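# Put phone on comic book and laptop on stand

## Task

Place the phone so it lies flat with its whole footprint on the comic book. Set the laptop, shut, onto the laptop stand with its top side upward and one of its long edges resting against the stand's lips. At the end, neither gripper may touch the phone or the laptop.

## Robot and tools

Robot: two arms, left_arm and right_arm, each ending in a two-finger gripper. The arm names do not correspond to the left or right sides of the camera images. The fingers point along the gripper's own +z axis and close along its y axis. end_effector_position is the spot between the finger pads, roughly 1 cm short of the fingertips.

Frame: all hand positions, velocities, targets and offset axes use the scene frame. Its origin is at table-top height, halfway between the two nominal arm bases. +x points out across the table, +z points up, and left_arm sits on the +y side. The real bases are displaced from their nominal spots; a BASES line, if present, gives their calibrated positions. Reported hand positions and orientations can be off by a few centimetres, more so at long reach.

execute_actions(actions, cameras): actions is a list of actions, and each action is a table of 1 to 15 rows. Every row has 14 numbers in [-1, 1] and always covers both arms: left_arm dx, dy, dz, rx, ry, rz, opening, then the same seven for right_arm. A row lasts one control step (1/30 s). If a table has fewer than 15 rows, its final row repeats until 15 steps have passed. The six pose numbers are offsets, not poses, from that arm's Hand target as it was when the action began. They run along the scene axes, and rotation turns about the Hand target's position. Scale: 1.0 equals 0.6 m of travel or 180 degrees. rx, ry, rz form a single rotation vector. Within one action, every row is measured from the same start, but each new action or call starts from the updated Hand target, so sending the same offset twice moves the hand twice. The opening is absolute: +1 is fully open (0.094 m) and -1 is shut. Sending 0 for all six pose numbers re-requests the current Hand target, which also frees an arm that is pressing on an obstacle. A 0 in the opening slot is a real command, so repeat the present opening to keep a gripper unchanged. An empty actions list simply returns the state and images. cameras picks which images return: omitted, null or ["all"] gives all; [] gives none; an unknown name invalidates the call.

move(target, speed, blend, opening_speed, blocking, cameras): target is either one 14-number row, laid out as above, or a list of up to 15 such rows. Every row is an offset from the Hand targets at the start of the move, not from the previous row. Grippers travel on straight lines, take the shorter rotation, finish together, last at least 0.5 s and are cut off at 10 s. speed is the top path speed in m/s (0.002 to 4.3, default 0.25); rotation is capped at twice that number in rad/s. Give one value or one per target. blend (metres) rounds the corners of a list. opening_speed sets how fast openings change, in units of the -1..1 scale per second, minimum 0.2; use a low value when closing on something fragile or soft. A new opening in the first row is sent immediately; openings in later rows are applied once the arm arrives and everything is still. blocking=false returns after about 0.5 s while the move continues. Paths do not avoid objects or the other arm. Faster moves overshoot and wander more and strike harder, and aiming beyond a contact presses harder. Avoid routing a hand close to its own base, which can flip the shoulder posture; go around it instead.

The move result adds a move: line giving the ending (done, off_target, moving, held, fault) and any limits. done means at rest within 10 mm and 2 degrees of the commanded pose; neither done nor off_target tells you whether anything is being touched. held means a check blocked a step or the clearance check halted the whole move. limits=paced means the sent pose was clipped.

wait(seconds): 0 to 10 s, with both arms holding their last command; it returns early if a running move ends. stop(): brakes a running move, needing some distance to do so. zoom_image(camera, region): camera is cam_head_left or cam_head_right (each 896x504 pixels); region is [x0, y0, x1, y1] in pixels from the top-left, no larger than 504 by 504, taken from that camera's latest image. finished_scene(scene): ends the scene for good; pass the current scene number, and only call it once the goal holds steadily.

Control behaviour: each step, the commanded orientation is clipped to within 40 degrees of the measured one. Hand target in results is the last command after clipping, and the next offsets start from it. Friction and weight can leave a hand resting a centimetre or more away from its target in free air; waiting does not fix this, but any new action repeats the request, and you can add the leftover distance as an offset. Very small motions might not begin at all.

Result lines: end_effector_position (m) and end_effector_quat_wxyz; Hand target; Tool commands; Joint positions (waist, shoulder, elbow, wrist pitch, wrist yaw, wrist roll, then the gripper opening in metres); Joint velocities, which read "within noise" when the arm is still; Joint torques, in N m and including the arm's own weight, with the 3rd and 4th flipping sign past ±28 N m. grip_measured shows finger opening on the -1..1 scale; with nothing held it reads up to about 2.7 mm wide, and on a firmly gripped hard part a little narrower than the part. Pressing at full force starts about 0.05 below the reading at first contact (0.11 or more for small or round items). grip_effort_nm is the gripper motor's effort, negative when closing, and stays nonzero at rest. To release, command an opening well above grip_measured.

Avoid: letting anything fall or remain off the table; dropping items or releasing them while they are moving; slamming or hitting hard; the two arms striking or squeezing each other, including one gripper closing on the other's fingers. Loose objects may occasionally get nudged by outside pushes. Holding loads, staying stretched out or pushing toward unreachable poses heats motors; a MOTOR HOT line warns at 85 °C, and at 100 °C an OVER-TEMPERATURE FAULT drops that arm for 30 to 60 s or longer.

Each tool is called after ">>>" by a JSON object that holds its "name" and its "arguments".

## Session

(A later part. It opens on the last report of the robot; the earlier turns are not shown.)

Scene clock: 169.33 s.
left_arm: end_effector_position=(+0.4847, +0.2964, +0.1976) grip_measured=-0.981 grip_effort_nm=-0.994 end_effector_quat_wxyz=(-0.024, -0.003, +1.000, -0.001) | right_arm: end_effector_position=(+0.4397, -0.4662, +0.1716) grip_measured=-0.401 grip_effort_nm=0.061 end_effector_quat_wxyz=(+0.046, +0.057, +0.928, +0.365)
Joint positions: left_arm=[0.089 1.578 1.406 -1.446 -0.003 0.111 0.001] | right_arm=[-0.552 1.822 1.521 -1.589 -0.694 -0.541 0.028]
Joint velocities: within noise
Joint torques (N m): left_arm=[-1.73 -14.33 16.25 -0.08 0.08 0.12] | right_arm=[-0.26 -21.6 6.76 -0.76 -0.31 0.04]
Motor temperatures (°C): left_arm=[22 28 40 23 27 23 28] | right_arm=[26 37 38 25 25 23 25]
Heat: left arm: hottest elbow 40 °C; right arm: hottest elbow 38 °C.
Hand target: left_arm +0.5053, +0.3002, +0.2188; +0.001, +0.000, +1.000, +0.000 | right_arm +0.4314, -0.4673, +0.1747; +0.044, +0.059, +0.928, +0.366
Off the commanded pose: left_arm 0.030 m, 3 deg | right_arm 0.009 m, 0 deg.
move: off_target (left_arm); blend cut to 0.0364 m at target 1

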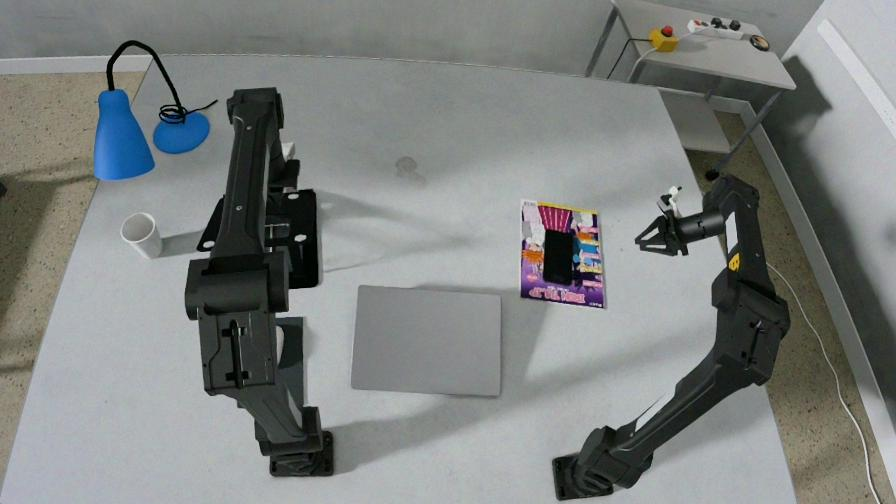

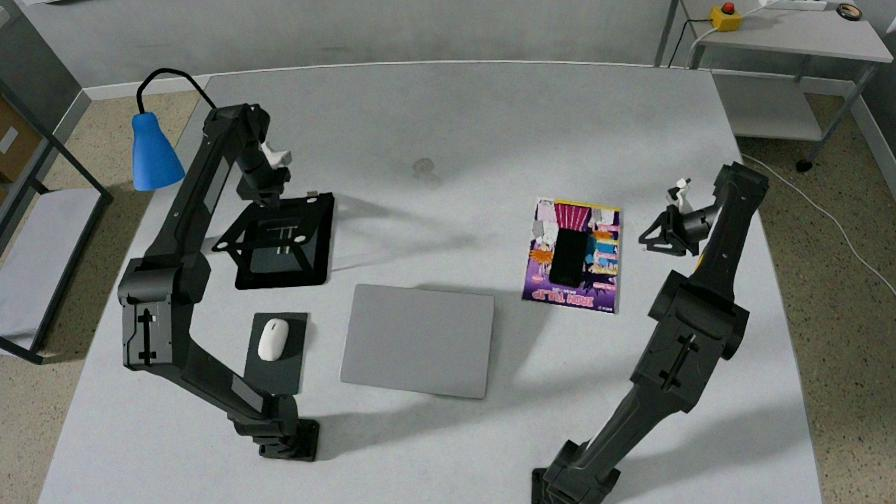

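>>> {"name": "move", "arguments": {"target": [[-0.05,0.0,-0.17,0,0,0,-1,0,0,0,0,0,0,-0.4]], "speed": 0.12}}

>>> {"name": "zoom_image", "arguments": {"camera": "cam_head_left", "region": [180, 150, 360, 310]}}

>>> {"name": "zoom_image", "arguments": {"camera": "cam_head_right", "region": [200, 170, 360, 310]}}

Scene clock: 174.17 s.
left_arm: end_effector_position=(+0.4762, +0.2953, +0.1223) grip_measured=-0.981 grip_effort_nm=-0.989 end_effector_quat_wxyz=(+0.002, +0.001, +1.000, +0.001) | right_arm: end_effector_position=(+0.4397, -0.4662, +0.1716) grip_measured=-0.401 grip_effort_nm=0.051 end_effector_quat_wxyz=(+0.046, +0.057, +0.928, +0.365)
Joint positions: left_arm=[0.089 1.578 1.201 -1.19 -0.003 0.119 0.001] | right_arm=[-0.552 1.822 1.521 -1.589 -0.694 -0.541 0.028]
Joint velocities: within noise
Joint torques (N m): left_arm=[0.03 -14.45 8.84 0.69 0.09 0.15] | right_arm=[-0.32 -21.66 6.76 -0.75 -0.32 0.03]
Motor temperatures (°C): left_arm=[22 28 40 23 27 23 28] | right_arm=[26 37 38 25 25 23 25]
Heat: left arm: hottest elbow 40 °C; right arm: hottest elbow 38 °C.
Hand target: left_arm +0.4754, +0.3002, +0.1168; +0.001, +0.000, +1.000, +0.000 | right_arm +0.4314, -0.4673, +0.1747; +0.044, +0.059, +0.928, +0.366
Off the commanded pose: left_arm 0.007 m, 0 deg | right_arm 0.009 m, 0 deg.
move: done

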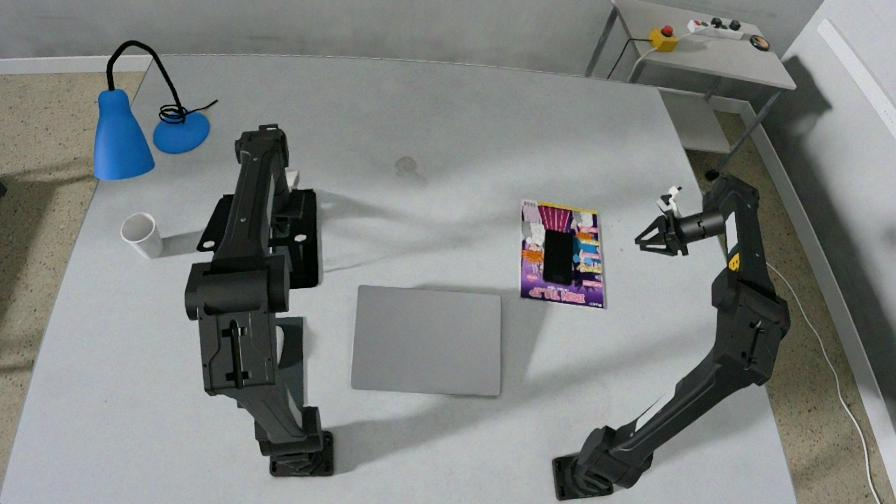

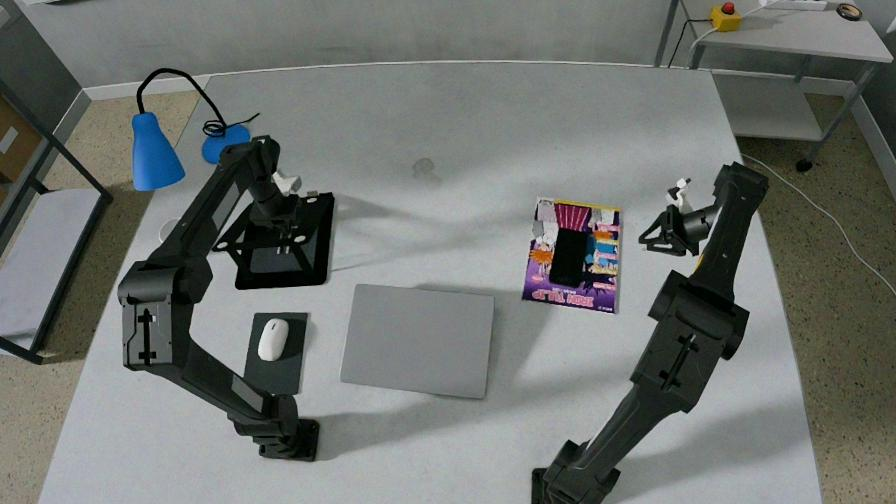

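Scaled by 2.800.

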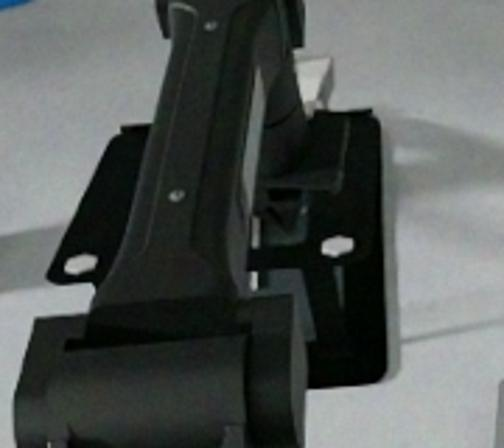

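Scaled by 3.150.

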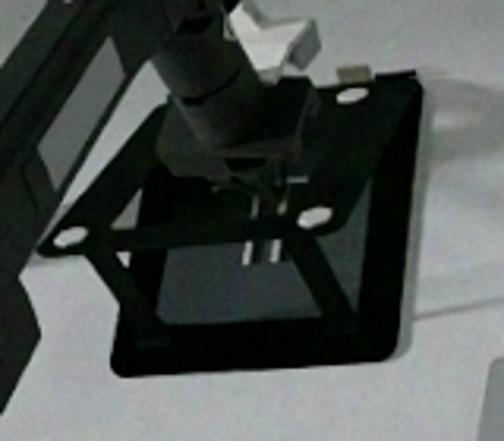

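>>> {"name": "move", "arguments": {"target": [[-0.01,0.0,-0.08,0,0,0,-1,0,0,0,0,0,0,-0.4],[-0.01,-0.08,-0.08,0,0,0,-1,0,0,0,0,0,0,-0.4]], "speed": 0.08}}

>>> {"name": "zoom_image", "arguments": {"camera": "cam_head_left", "region": [180, 150, 360, 310]}}

>>> {"name": "zoom_image", "arguments": {"camera": "cam_head_right", "region": [200, 170, 360, 310]}}

Scene clock: 178.70 s.
left_arm: end_effector_position=(+0.4784, +0.2683, +0.0825) grip_measured=-0.981 grip_effort_nm=-0.989 end_effector_quat_wxyz=(+0.019, -0.005, +1.000, +0.006) | right_arm: end_effector_position=(+0.4397, -0.4662, +0.1716) grip_measured=-0.401 grip_effort_nm=0.061 end_effector_quat_wxyz=(+0.046, +0.057, +0.928, +0.365)
Joint positions: left_arm=[0.026 1.602 1.115 -1.046 -0.01 0.045 0.001] | right_arm=[-0.552 1.822 1.521 -1.589 -0.694 -0.541 0.028]
Joint velocities: within noise
Joint torques (N m): left_arm=[-3.84 -12.92 6.99 0.29 0.35 -0.16] | right_arm=[-0.26 -21.71 6.74 -0.76 -0.31 0.04]
Motor temperatures (°C): left_arm=[22 28 39 23 27 23 28] | right_arm=[26 37 38 25 25 23 25]
Heat: left arm: hottest elbow 39 °C; right arm: hottest elbow 38 °C.
Hand target: left_arm +0.4693, +0.2523, +0.0687; +0.001, +0.000, +1.000, +0.000 | right_arm +0.4314, -0.4673, +0.1747; +0.044, +0.059, +0.928, +0.366
Off the commanded pose: left_arm 0.023 m, 2 deg | right_arm 0.009 m, 0 deg.
move: off_target (left_arm)

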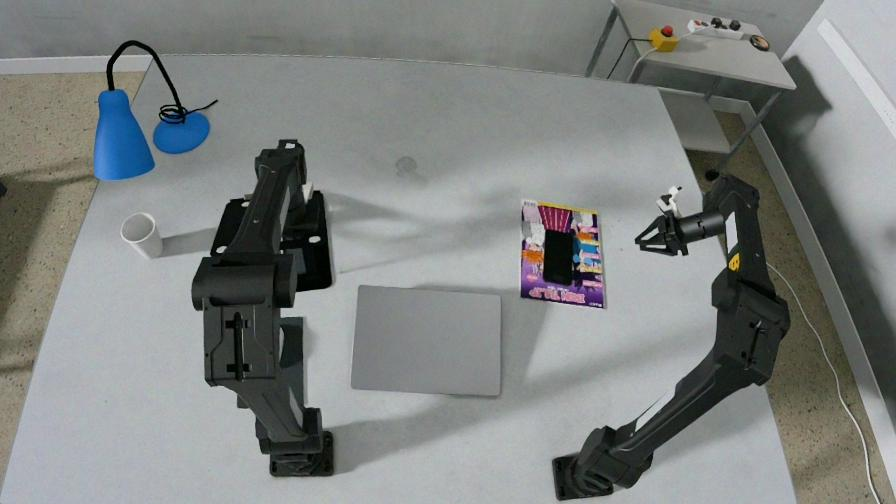

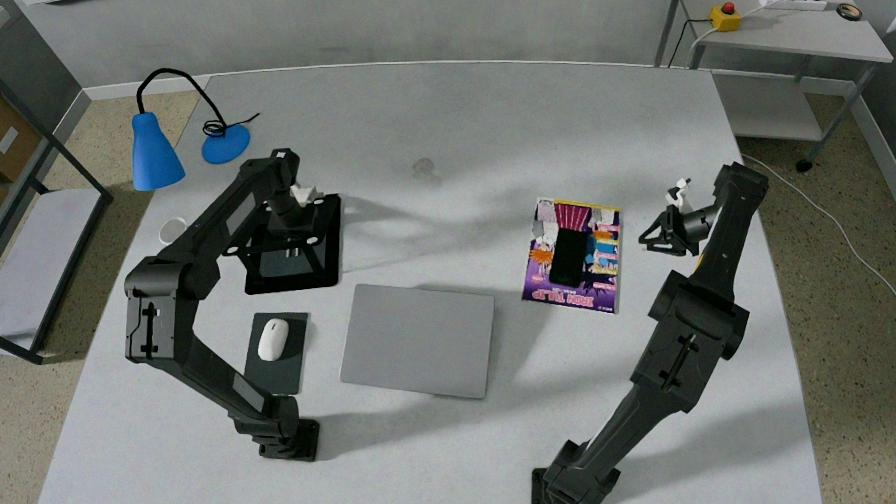

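Scaled by 2.800.

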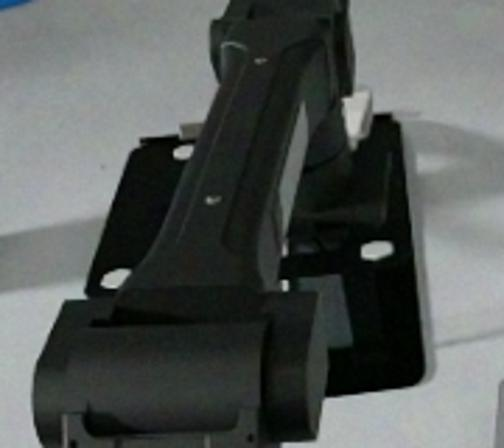

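Scaled by 3.150.

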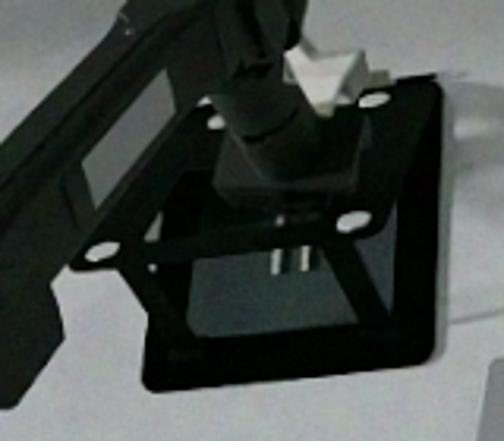

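>>> {"name": "move", "arguments": {"target": [[0.08,0.0,0.0,0,0,0,-1,0,0,0,0,0,0,-0.4],[0.13,-0.08,0.0,0,0,0,-1,0,0,0,0,0,0,-0.4]], "speed": 0.08}}

>>> {"name": "zoom_image", "arguments": {"camera": "cam_head_left", "region": [180, 150, 360, 310]}}

>>> {"name": "zoom_image", "arguments": {"camera": "cam_head_right", "region": [200, 170, 360, 310]}}

Scene clock: 187.67 s.
left_arm: end_effector_position=(+0.5222, +0.2225, +0.0565) grip_measured=-0.981 grip_effort_nm=-0.989 end_effector_quat_wxyz=(-0.020, -0.012, +1.000, +0.005) | right_arm: end_effector_position=(+0.4397, -0.4662, +0.1716) grip_measured=-0.401 grip_effort_nm=0.061 end_effector_quat_wxyz=(+0.046, +0.057, +0.928, +0.365)
Joint positions: left_arm=[-0.072 1.781 1.277 -1.106 -0.008 -0.068 0.001] | right_arm=[-0.552 1.822 1.521 -1.589 -0.694 -0.541 0.028]
Joint velocities: within noise
Joint torques (N m): left_arm=[-4.07 -15.62 14.71 0.31 0.32 -0.08] | right_arm=[-0.32 -21.66 6.76 -0.73 -0.31 0.03]
Motor temperatures (°C): left_arm=[22 28 39 23 27 23 28] | right_arm=[26 37 38 25 25 23 25]
Heat: left arm: hottest elbow 39 °C; right arm: hottest elbow 38 °C.
Hand target: left_arm +0.5474, +0.2043, +0.0688; +0.001, +0.000, +1.000, +0.000 | right_arm +0.4314, -0.4673, +0.1747; +0.044, +0.059, +0.928, +0.366
Off the commanded pose: left_arm 0.033 m, 3 deg | right_arm 0.009 m, 0 deg.
move: off_target (left_arm)

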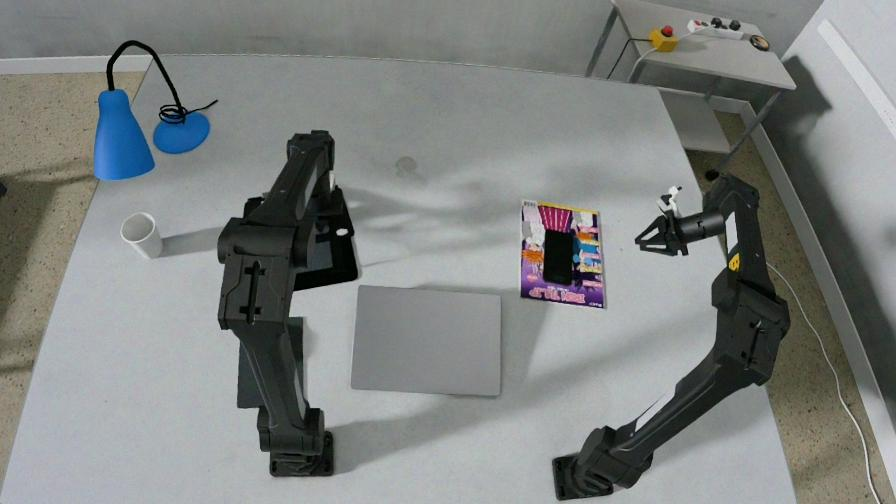

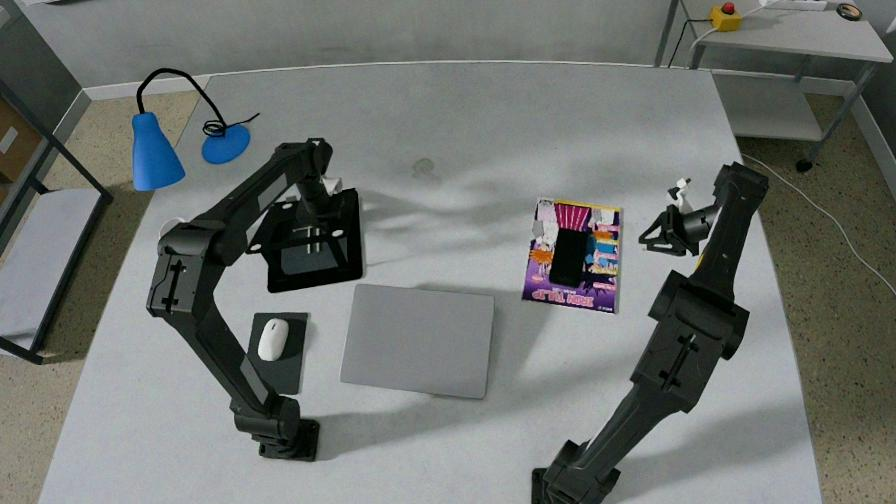

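Scaled by 2.800.

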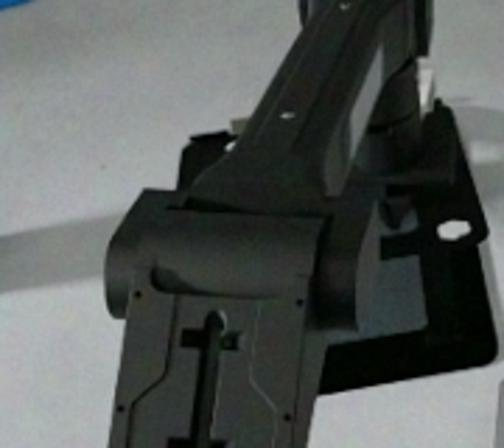

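Scaled by 3.150.

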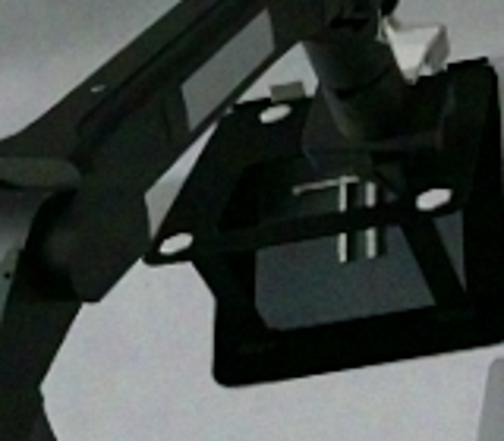

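>>> {"name": "move", "arguments": {"target": [[-0.04,0.03,0.02,0,0,0,-1,0,0,0,0,0,0,-0.4],[-0.06,0.145,0.02,0,0,0,-1,0,0,0,0,0,0,-0.4],[0.06,0.145,0.02,0,0,0,-1,0,0,0,0,0,0,-0.4]], "speed": 0.08}}

>>> {"name": "zoom_image", "arguments": {"camera": "cam_head_left", "region": [180, 150, 360, 310]}}

>>> {"name": "zoom_image", "arguments": {"camera": "cam_head_right", "region": [220, 170, 380, 310]}}

Scene clock: 196.00 s.
left_arm: end_effector_position=(+0.5503, +0.2896, +0.0657) grip_measured=-0.981 grip_effort_nm=-0.979 end_effector_quat_wxyz=(-0.031, -0.002, +1.000, -0.001) | right_arm: end_effector_position=(+0.4397, -0.4662, +0.1716) grip_measured=-0.401 grip_effort_nm=0.051 end_effector_quat_wxyz=(+0.046, +0.057, +0.928, +0.365)
Joint positions: left_arm=[0.061 1.852 1.407 -1.188 -0.003 0.085 0.001] | right_arm=[-0.552 1.822 1.521 -1.589 -0.694 -0.541 0.028]
Joint velocities: within noise
Joint torques (N m): left_arm=[-2.08 -16.32 15.8 0.57 0.09 0.03] | right_arm=[-0.26 -21.71 6.79 -0.75 -0.32 0.03]
Motor temperatures (°C): left_arm=[22 28 39 23 27 23 28] | right_arm=[26 37 38 25 25 23 25]
Heat: left arm: hottest elbow 39 °C; right arm: hottest elbow 38 °C.
Hand target: left_arm +0.5835, +0.2911, +0.0809; +0.001, +0.000, +1.000, +0.000 | right_arm +0.4314, -0.4673, +0.1747; +0.044, +0.059, +0.928, +0.366
Off the commanded pose: left_arm 0.036 m, 4 deg | right_arm 0.009 m, 0 deg.
move: off_target (left_arm)

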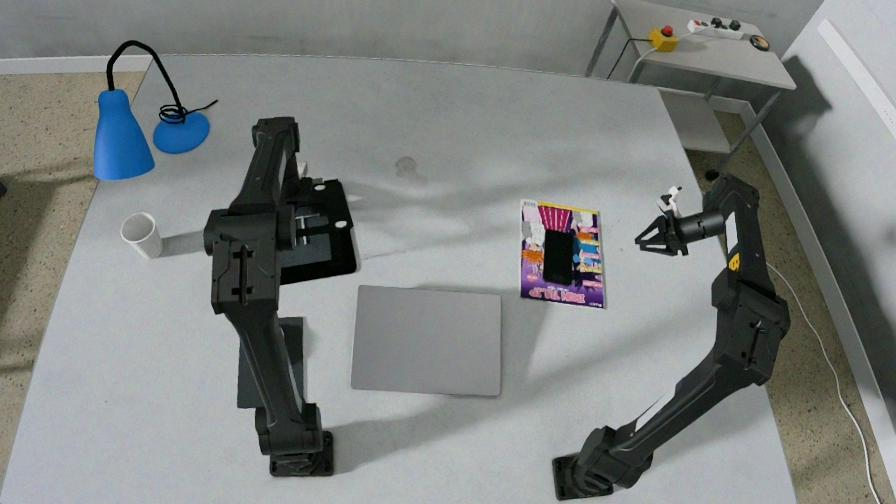

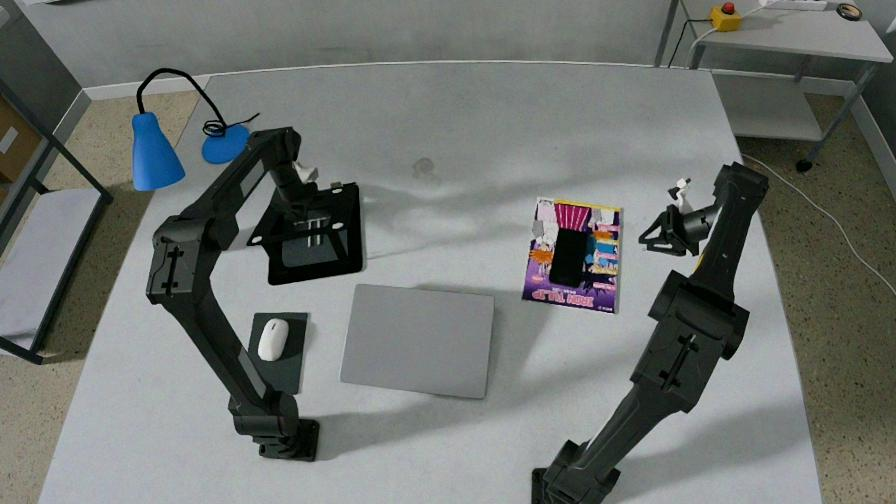

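Scaled by 2.800.

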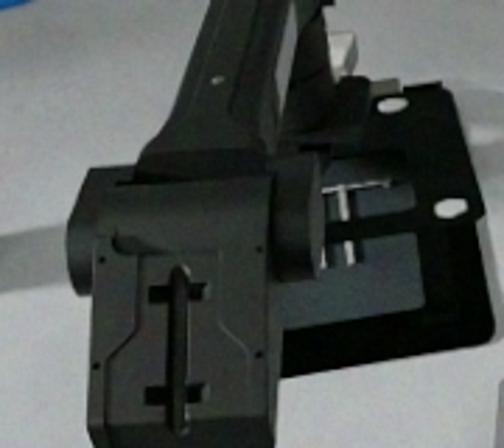

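Scaled by 3.150.

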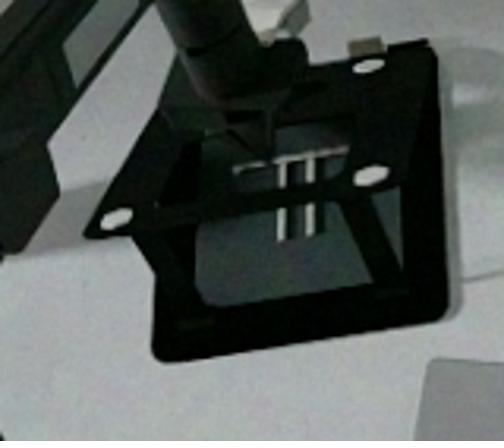

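>>> {"name": "move", "arguments": {"target": [[-0.05,0.0,0.0,0,0,0,-1,0,0,0,0,0,0,-0.4],[-0.04,0.09,0.0,0,0,0,-1,0,0,0,0,0,0,-0.4],[0.05,0.09,0.0,0,0,0,-1,0,0,0,0,0,0,-0.4]], "speed": 0.08}}

>>> {"name": "zoom_image", "arguments": {"camera": "cam_head_left", "region": [180, 150, 360, 310]}}

>>> {"name": "zoom_image", "arguments": {"camera": "cam_head_right", "region": [220, 170, 380, 310]}}

Scene clock: 202.00 s.
left_arm: end_effector_position=(+0.5827, +0.3409, +0.0688) grip_measured=-0.981 grip_effort_nm=-0.979 end_effector_quat_wxyz=(-0.028, -0.001, +1.000, -0.005) | right_arm: end_effector_position=(+0.4397, -0.4662, +0.1716) grip_measured=-0.401 grip_effort_nm=0.061 end_effector_quat_wxyz=(+0.046, +0.057, +0.928, +0.365)
Joint positions: left_arm=[0.148 1.939 1.549 -1.238 0.001 0.175 0.001] | right_arm=[-0.552 1.822 1.521 -1.589 -0.694 -0.541 0.028]
Joint velocities: within noise
Joint torques (N m): left_arm=[-1.61 -17.9 16.13 0.54 -0.02 0.05] | right_arm=[-0.26 -21.71 6.76 -0.75 -0.32 0.04]
Motor temperatures (°C): left_arm=[22 28 40 23 27 23 28] | right_arm=[26 37 37 25 25 23 25]
Heat: left arm: hottest elbow 40 °C; right arm: hottest shoulder 37 °C.
Hand target: left_arm +0.6134, +0.3451, +0.0807; +0.001, +0.000, +1.000, +0.000 | right_arm +0.4314, -0.4673, +0.1747; +0.044, +0.059, +0.928, +0.366
Off the commanded pose: left_arm 0.033 m, 3 deg | right_arm 0.009 m, 0 deg.
move: off_target (left_arm)

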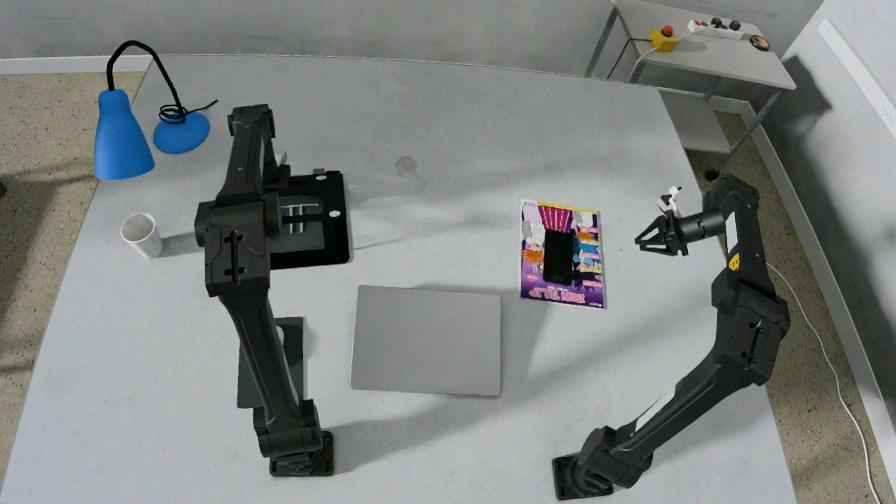

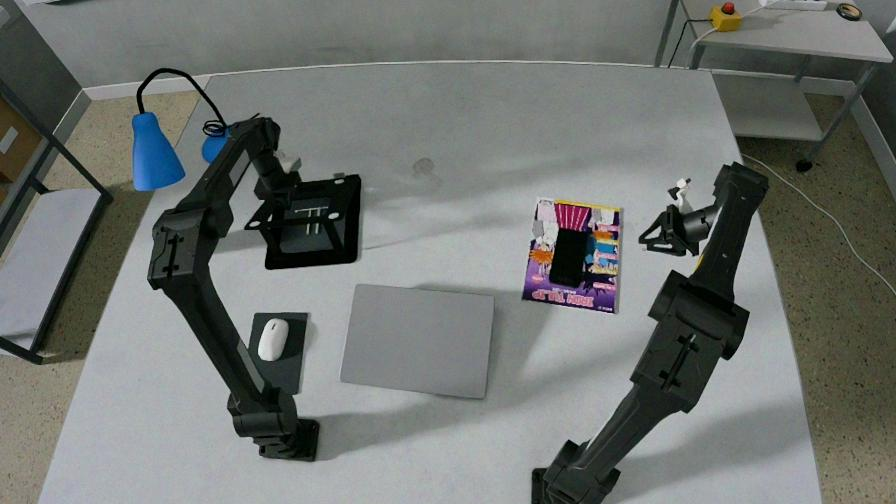

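Scaled by 2.800.

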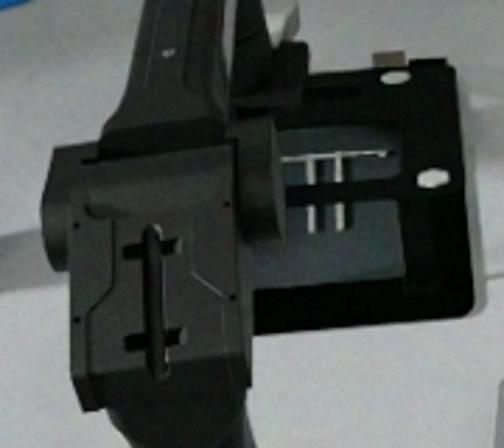

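Scaled by 3.150.

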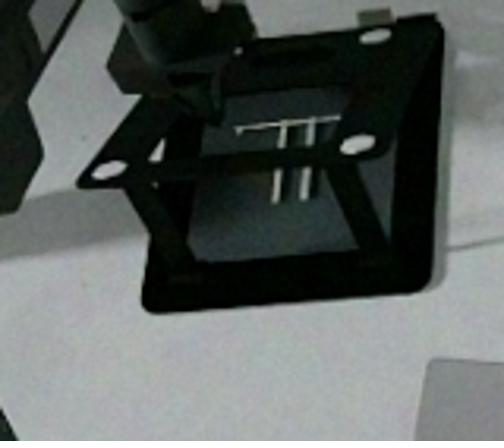

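>>> {"name": "move", "arguments": {"target": [[-0.065,-0.04,-0.01,0,0,0,-1,0,0,0,0,0,0,-0.4],[-0.065,-0.36,-0.01,0,0,0,-1,0,0,0,0,0,0,-0.4]], "speed": 0.1}}

>>> {"name": "zoom_image", "arguments": {"camera": "cam_head_left", "region": [230, 130, 430, 290]}}

>>> {"name": "zoom_image", "arguments": {"camera": "cam_head_right", "region": [230, 150, 430, 310]}}

Scene clock: 209.87 s.
left_arm: end_effector_position=(+0.5648, +0.1491, +0.0614) grip_measured=-0.981 grip_effort_nm=-0.974 end_effector_quat_wxyz=(-0.016, -0.006, +1.000, +0.005) | right_arm: end_effector_position=(+0.4397, -0.4662, +0.1716) grip_measured=-0.401 grip_effort_nm=0.061 end_effector_quat_wxyz=(+0.046, +0.057, +0.928, +0.365)
Joint positions: left_arm=[-0.203 1.888 1.45 -1.166 -0.005 -0.185 0.001] | right_arm=[-0.552 1.822 1.521 -1.589 -0.694 -0.541 0.028]
Joint velocities: within noise
Joint torques (N m): left_arm=[-3.31 -18.96 12.04 0.17 0.2 -0.16] | right_arm=[-0.32 -21.66 6.76 -0.73 -0.31 0.03]
Motor temperatures (°C): left_arm=[22 29 40 23 27 23 28] | right_arm=[26 37 37 25 25 23 25]
Heat: left arm: hottest elbow 40 °C; right arm: hottest shoulder 37 °C.
Hand target: left_arm +0.5745, +0.1293, +0.0748; +0.001, +0.000, +1.000, +0.000 | right_arm +0.4314, -0.4673, +0.1747; +0.044, +0.059, +0.928, +0.366
Off the commanded pose: left_arm 0.026 m, 2 deg | right_arm 0.009 m, 0 deg.
move: off_target (left_arm)

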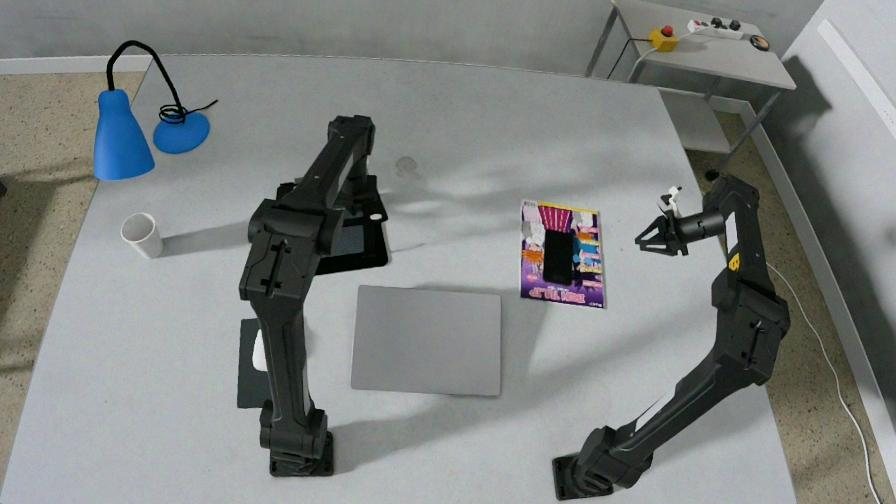

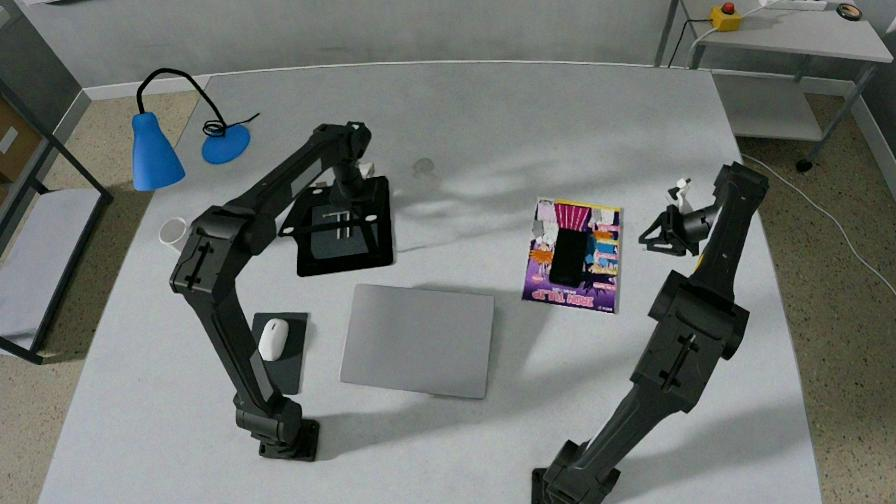

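Scaled by 2.520.

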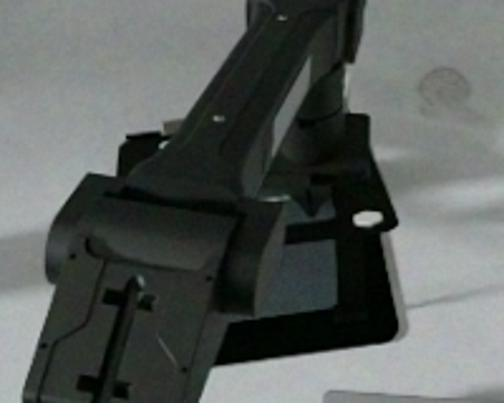

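Scaled by 2.520.

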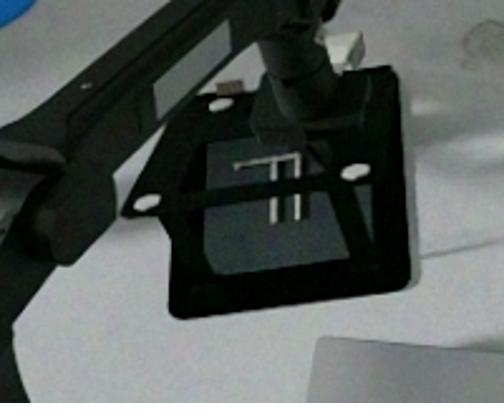

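>>> {"name": "move", "arguments": {"target": [[0.02,-0.1,0.0,0,0,0,-1,0,0,0,0,0,0,-0.4],[0.01,-0.3,0.0,0,0,0,-1,0,0,0,0,0,0,-0.4]], "speed": 0.1}}

>>> {"name": "zoom_image", "arguments": {"camera": "cam_head_left", "region": [320, 150, 520, 310]}}

>>> {"name": "zoom_image", "arguments": {"camera": "cam_head_right", "region": [320, 150, 520, 310]}}

Scene clock: 215.93 s.
left_arm: end_effector_position=(+0.5664, -0.0227, +0.0635) grip_measured=-0.981 grip_effort_nm=-0.979 end_effector_quat_wxyz=(-0.018, -0.007, +1.000, +0.012) | right_arm: end_effector_position=(+0.4397, -0.4662, +0.1716) grip_measured=-0.401 grip_effort_nm=0.051 end_effector_quat_wxyz=(+0.046, +0.057, +0.928, +0.365)
Joint positions: left_arm=[-0.489 2.027 1.676 -1.263 -0.005 -0.474 0.001] | right_arm=[-0.552 1.822 1.521 -1.589 -0.694 -0.541 0.028]
Joint velocities: within noise
Joint torques (N m): left_arm=[-3.9 -19.55 15.72 0.25 0.19 -0.16] | right_arm=[-0.21 -21.66 6.76 -0.75 -0.31 0.04]
Motor temperatures (°C): left_arm=[22 29 40 23 27 23 28] | right_arm=[26 37 37 25 25 23 25]
Heat: left arm: hottest elbow 40 °C; right arm: hottest shoulder 37 °C.
Hand target: left_arm +0.5804, -0.0509, +0.0748; +0.001, +0.000, +1.000, +0.000 | right_arm +0.4314, -0.4673, +0.1747; +0.044, +0.059, +0.928, +0.366
Off the commanded pose: left_arm 0.033 m, 3 deg | right_arm 0.009 m, 0 deg.
move: off_target (left_arm)

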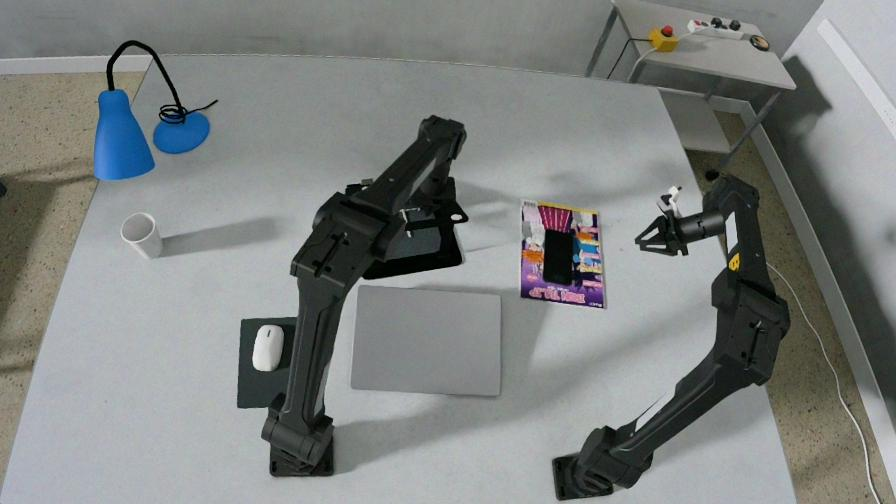

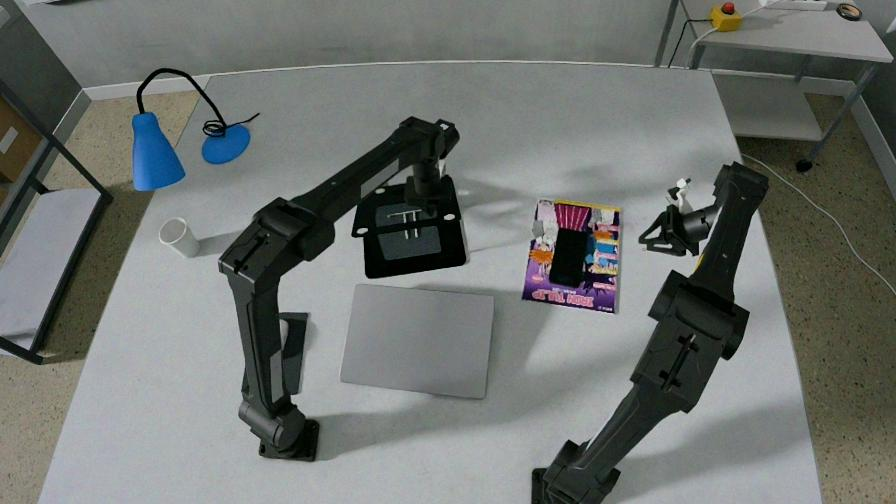

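Scaled by 2.520.

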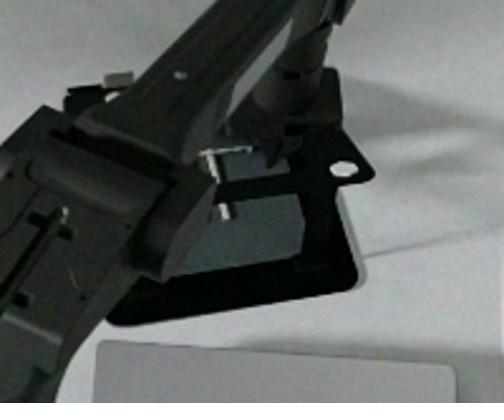

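Scaled by 2.520.

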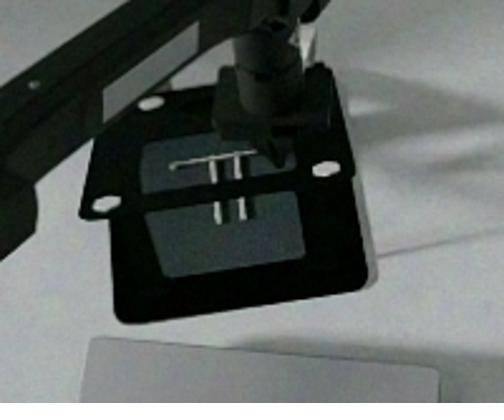

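>>> {"name": "move", "arguments": {"target": [[0.0,-0.05,0.0,0,0,0,-1,0,0,0,0,0,0,-0.4],[-0.05,0.0,0.0,0,0,0,-1,0,0,0,0,0,0,-0.4],[-0.03,0.1,0.01,0,0,0,-1,0,0,0,0,0,0,-0.4],[0.06,0.1,0.01,0,0,0,-1,0,0,0,0,0,0,-0.4]], "speed": 0.1}}

>>> {"name": "zoom_image", "arguments": {"camera": "cam_head_left", "region": [320, 150, 520, 310]}}

>>> {"name": "zoom_image", "arguments": {"camera": "cam_head_right", "region": [320, 150, 520, 310]}}

Scene clock: 223.53 s.
left_arm: end_effector_position=(+0.5824, +0.0082, +0.0669) grip_measured=-0.981 grip_effort_nm=-0.984 end_effector_quat_wxyz=(-0.028, +0.005, +1.000, +0.012) | right_arm: end_effector_position=(+0.4397, -0.4662, +0.1716) grip_measured=-0.401 grip_effort_nm=0.051 end_effector_quat_wxyz=(+0.046, +0.057, +0.928, +0.365)
Joint positions: left_arm=[-0.43 2.04 1.707 -1.298 0 -0.391 0.001] | right_arm=[-0.552 1.822 1.521 -1.589 -0.694 -0.541 0.028]
Joint velocities: within noise
Joint torques (N m): left_arm=[-0.21 -19.96 16.43 0.46 -0.08 0.12] | right_arm=[-0.26 -21.66 6.78 -0.76 -0.32 0.04]
Motor temperatures (°C): left_arm=[22 30 41 23 27 23 28] | right_arm=[26 37 37 25 25 23 25]
Heat: left arm: hottest elbow 41 °C; right arm: hottest shoulder 37 °C.
Hand target: left_arm +0.6166, +0.0092, +0.0809; +0.001, +0.000, +1.000, +0.000 | right_arm +0.4314, -0.4673, +0.1747; +0.044, +0.059, +0.928, +0.366
Off the commanded pose: left_arm 0.037 m, 4 deg | right_arm 0.009 m, 0 deg.
move: off_target (left_arm)

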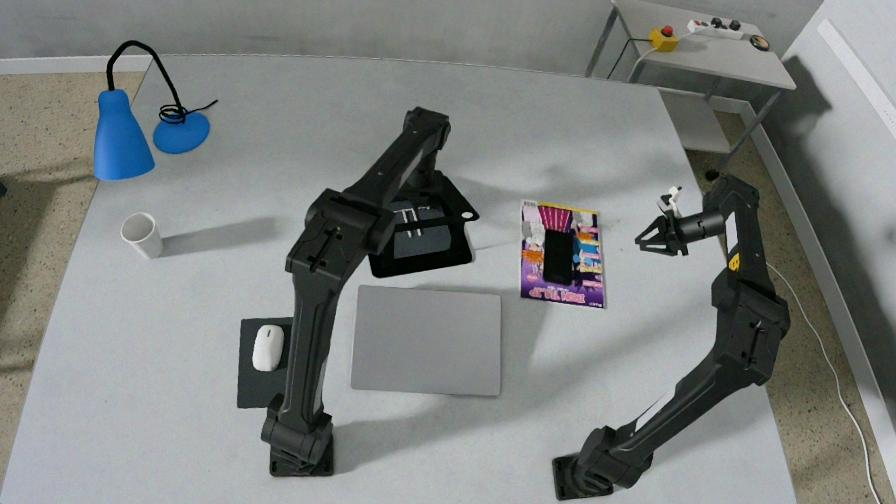

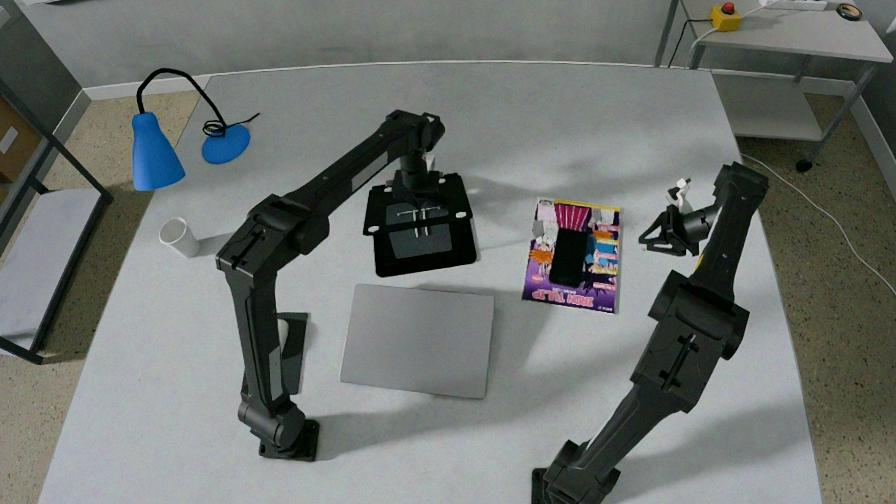

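Scaled by 2.520.

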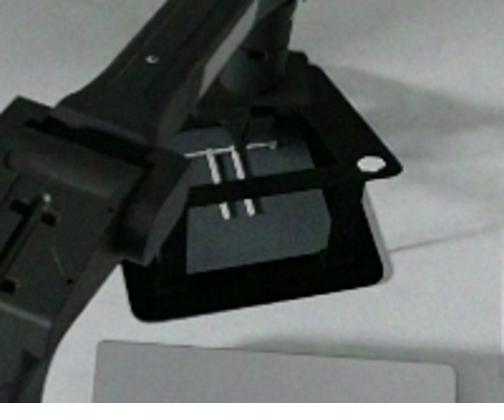

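Scaled by 2.520.

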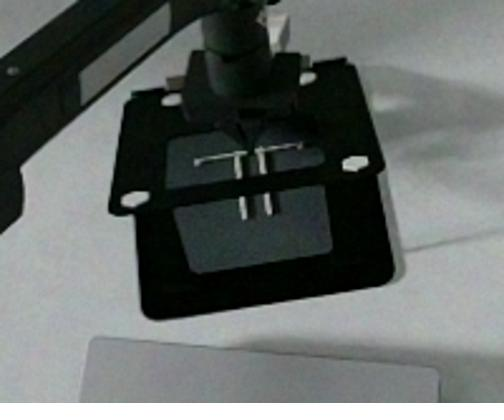

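>>> {"name": "move", "arguments": {"target": [[-0.07,0.0,0.0,0,0,0,-1,0,0,0,0,0,0,-0.4],[-0.06,0.07,0.0,0,0,0,-1,0,0,0,0,0,0,-0.4],[0.06,0.07,0.0,0,0,0,-1,0,0,0,0,0,0,-0.4]], "speed": 0.1}}

>>> {"name": "zoom_image", "arguments": {"camera": "cam_head_left", "region": [320, 150, 520, 310]}}

>>> {"name": "zoom_image", "arguments": {"camera": "cam_head_right", "region": [320, 150, 520, 310]}}

Scene clock: 229.50 s.
left_arm: end_effector_position=(+0.6206, +0.0479, +0.0668) grip_measured=-0.981 grip_effort_nm=-0.979 end_effector_quat_wxyz=(-0.029, +0.004, +1.000, +0.008) | right_arm: end_effector_position=(+0.4397, -0.4662, +0.1716) grip_measured=-0.401 grip_effort_nm=0.061 end_effector_quat_wxyz=(+0.046, +0.057, +0.928, +0.365)
Joint positions: left_arm=[-0.346 2.097 1.8 -1.334 0.003 -0.31 0.001] | right_arm=[-0.552 1.822 1.521 -1.589 -0.694 -0.541 0.028]
Joint velocities: within noise
Joint torques (N m): left_arm=[-0.44 -20.42 16.66 0.64 -0.18 0.14] | right_arm=[-0.21 -21.71 6.76 -0.75 -0.31 0.04]
Motor temperatures (°C): left_arm=[22 30 42 23 27 23 28] | right_arm=[26 37 37 25 25 23 25]
Heat: left arm: hottest elbow 42 °C; right arm: hottest shoulder 37 °C.
Hand target: left_arm +0.6525, +0.0512, +0.0809; +0.001, +0.000, +1.000, +0.000 | right_arm +0.4314, -0.4673, +0.1747; +0.044, +0.059, +0.928, +0.366
Off the commanded pose: left_arm 0.035 m, 4 deg | right_arm 0.009 m, 0 deg.
move: off_target (left_arm)

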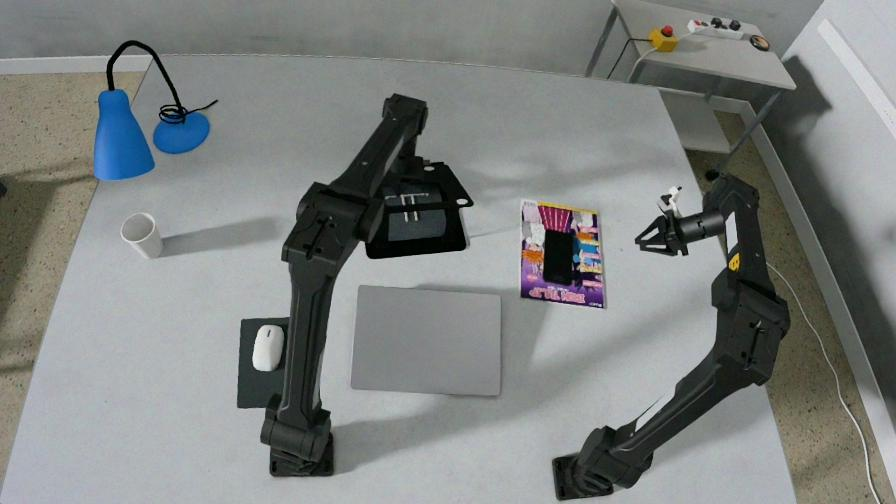

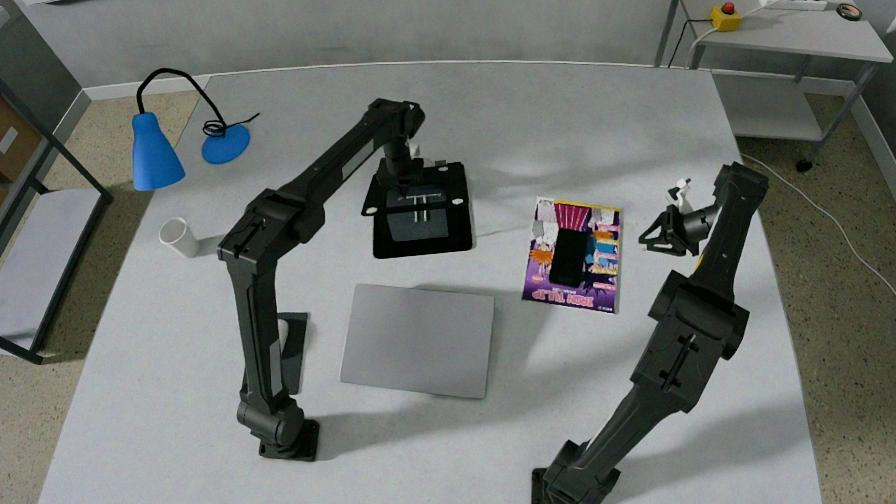

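Scaled by 2.520.

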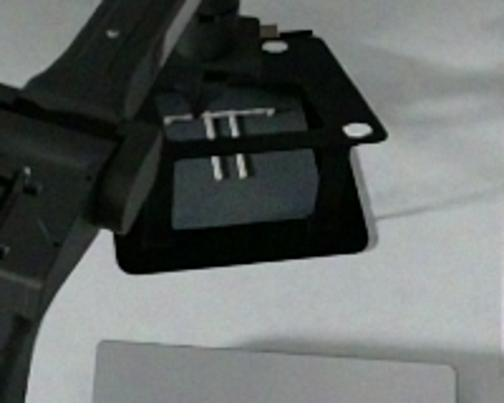

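Scaled by 2.520.

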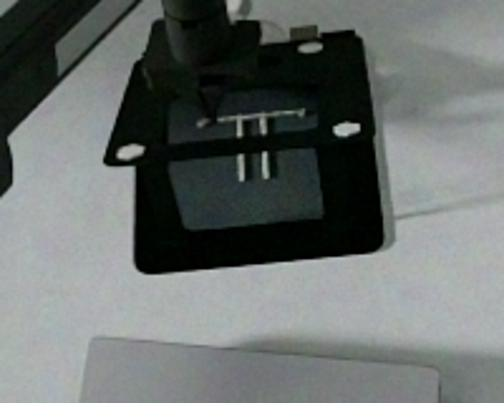

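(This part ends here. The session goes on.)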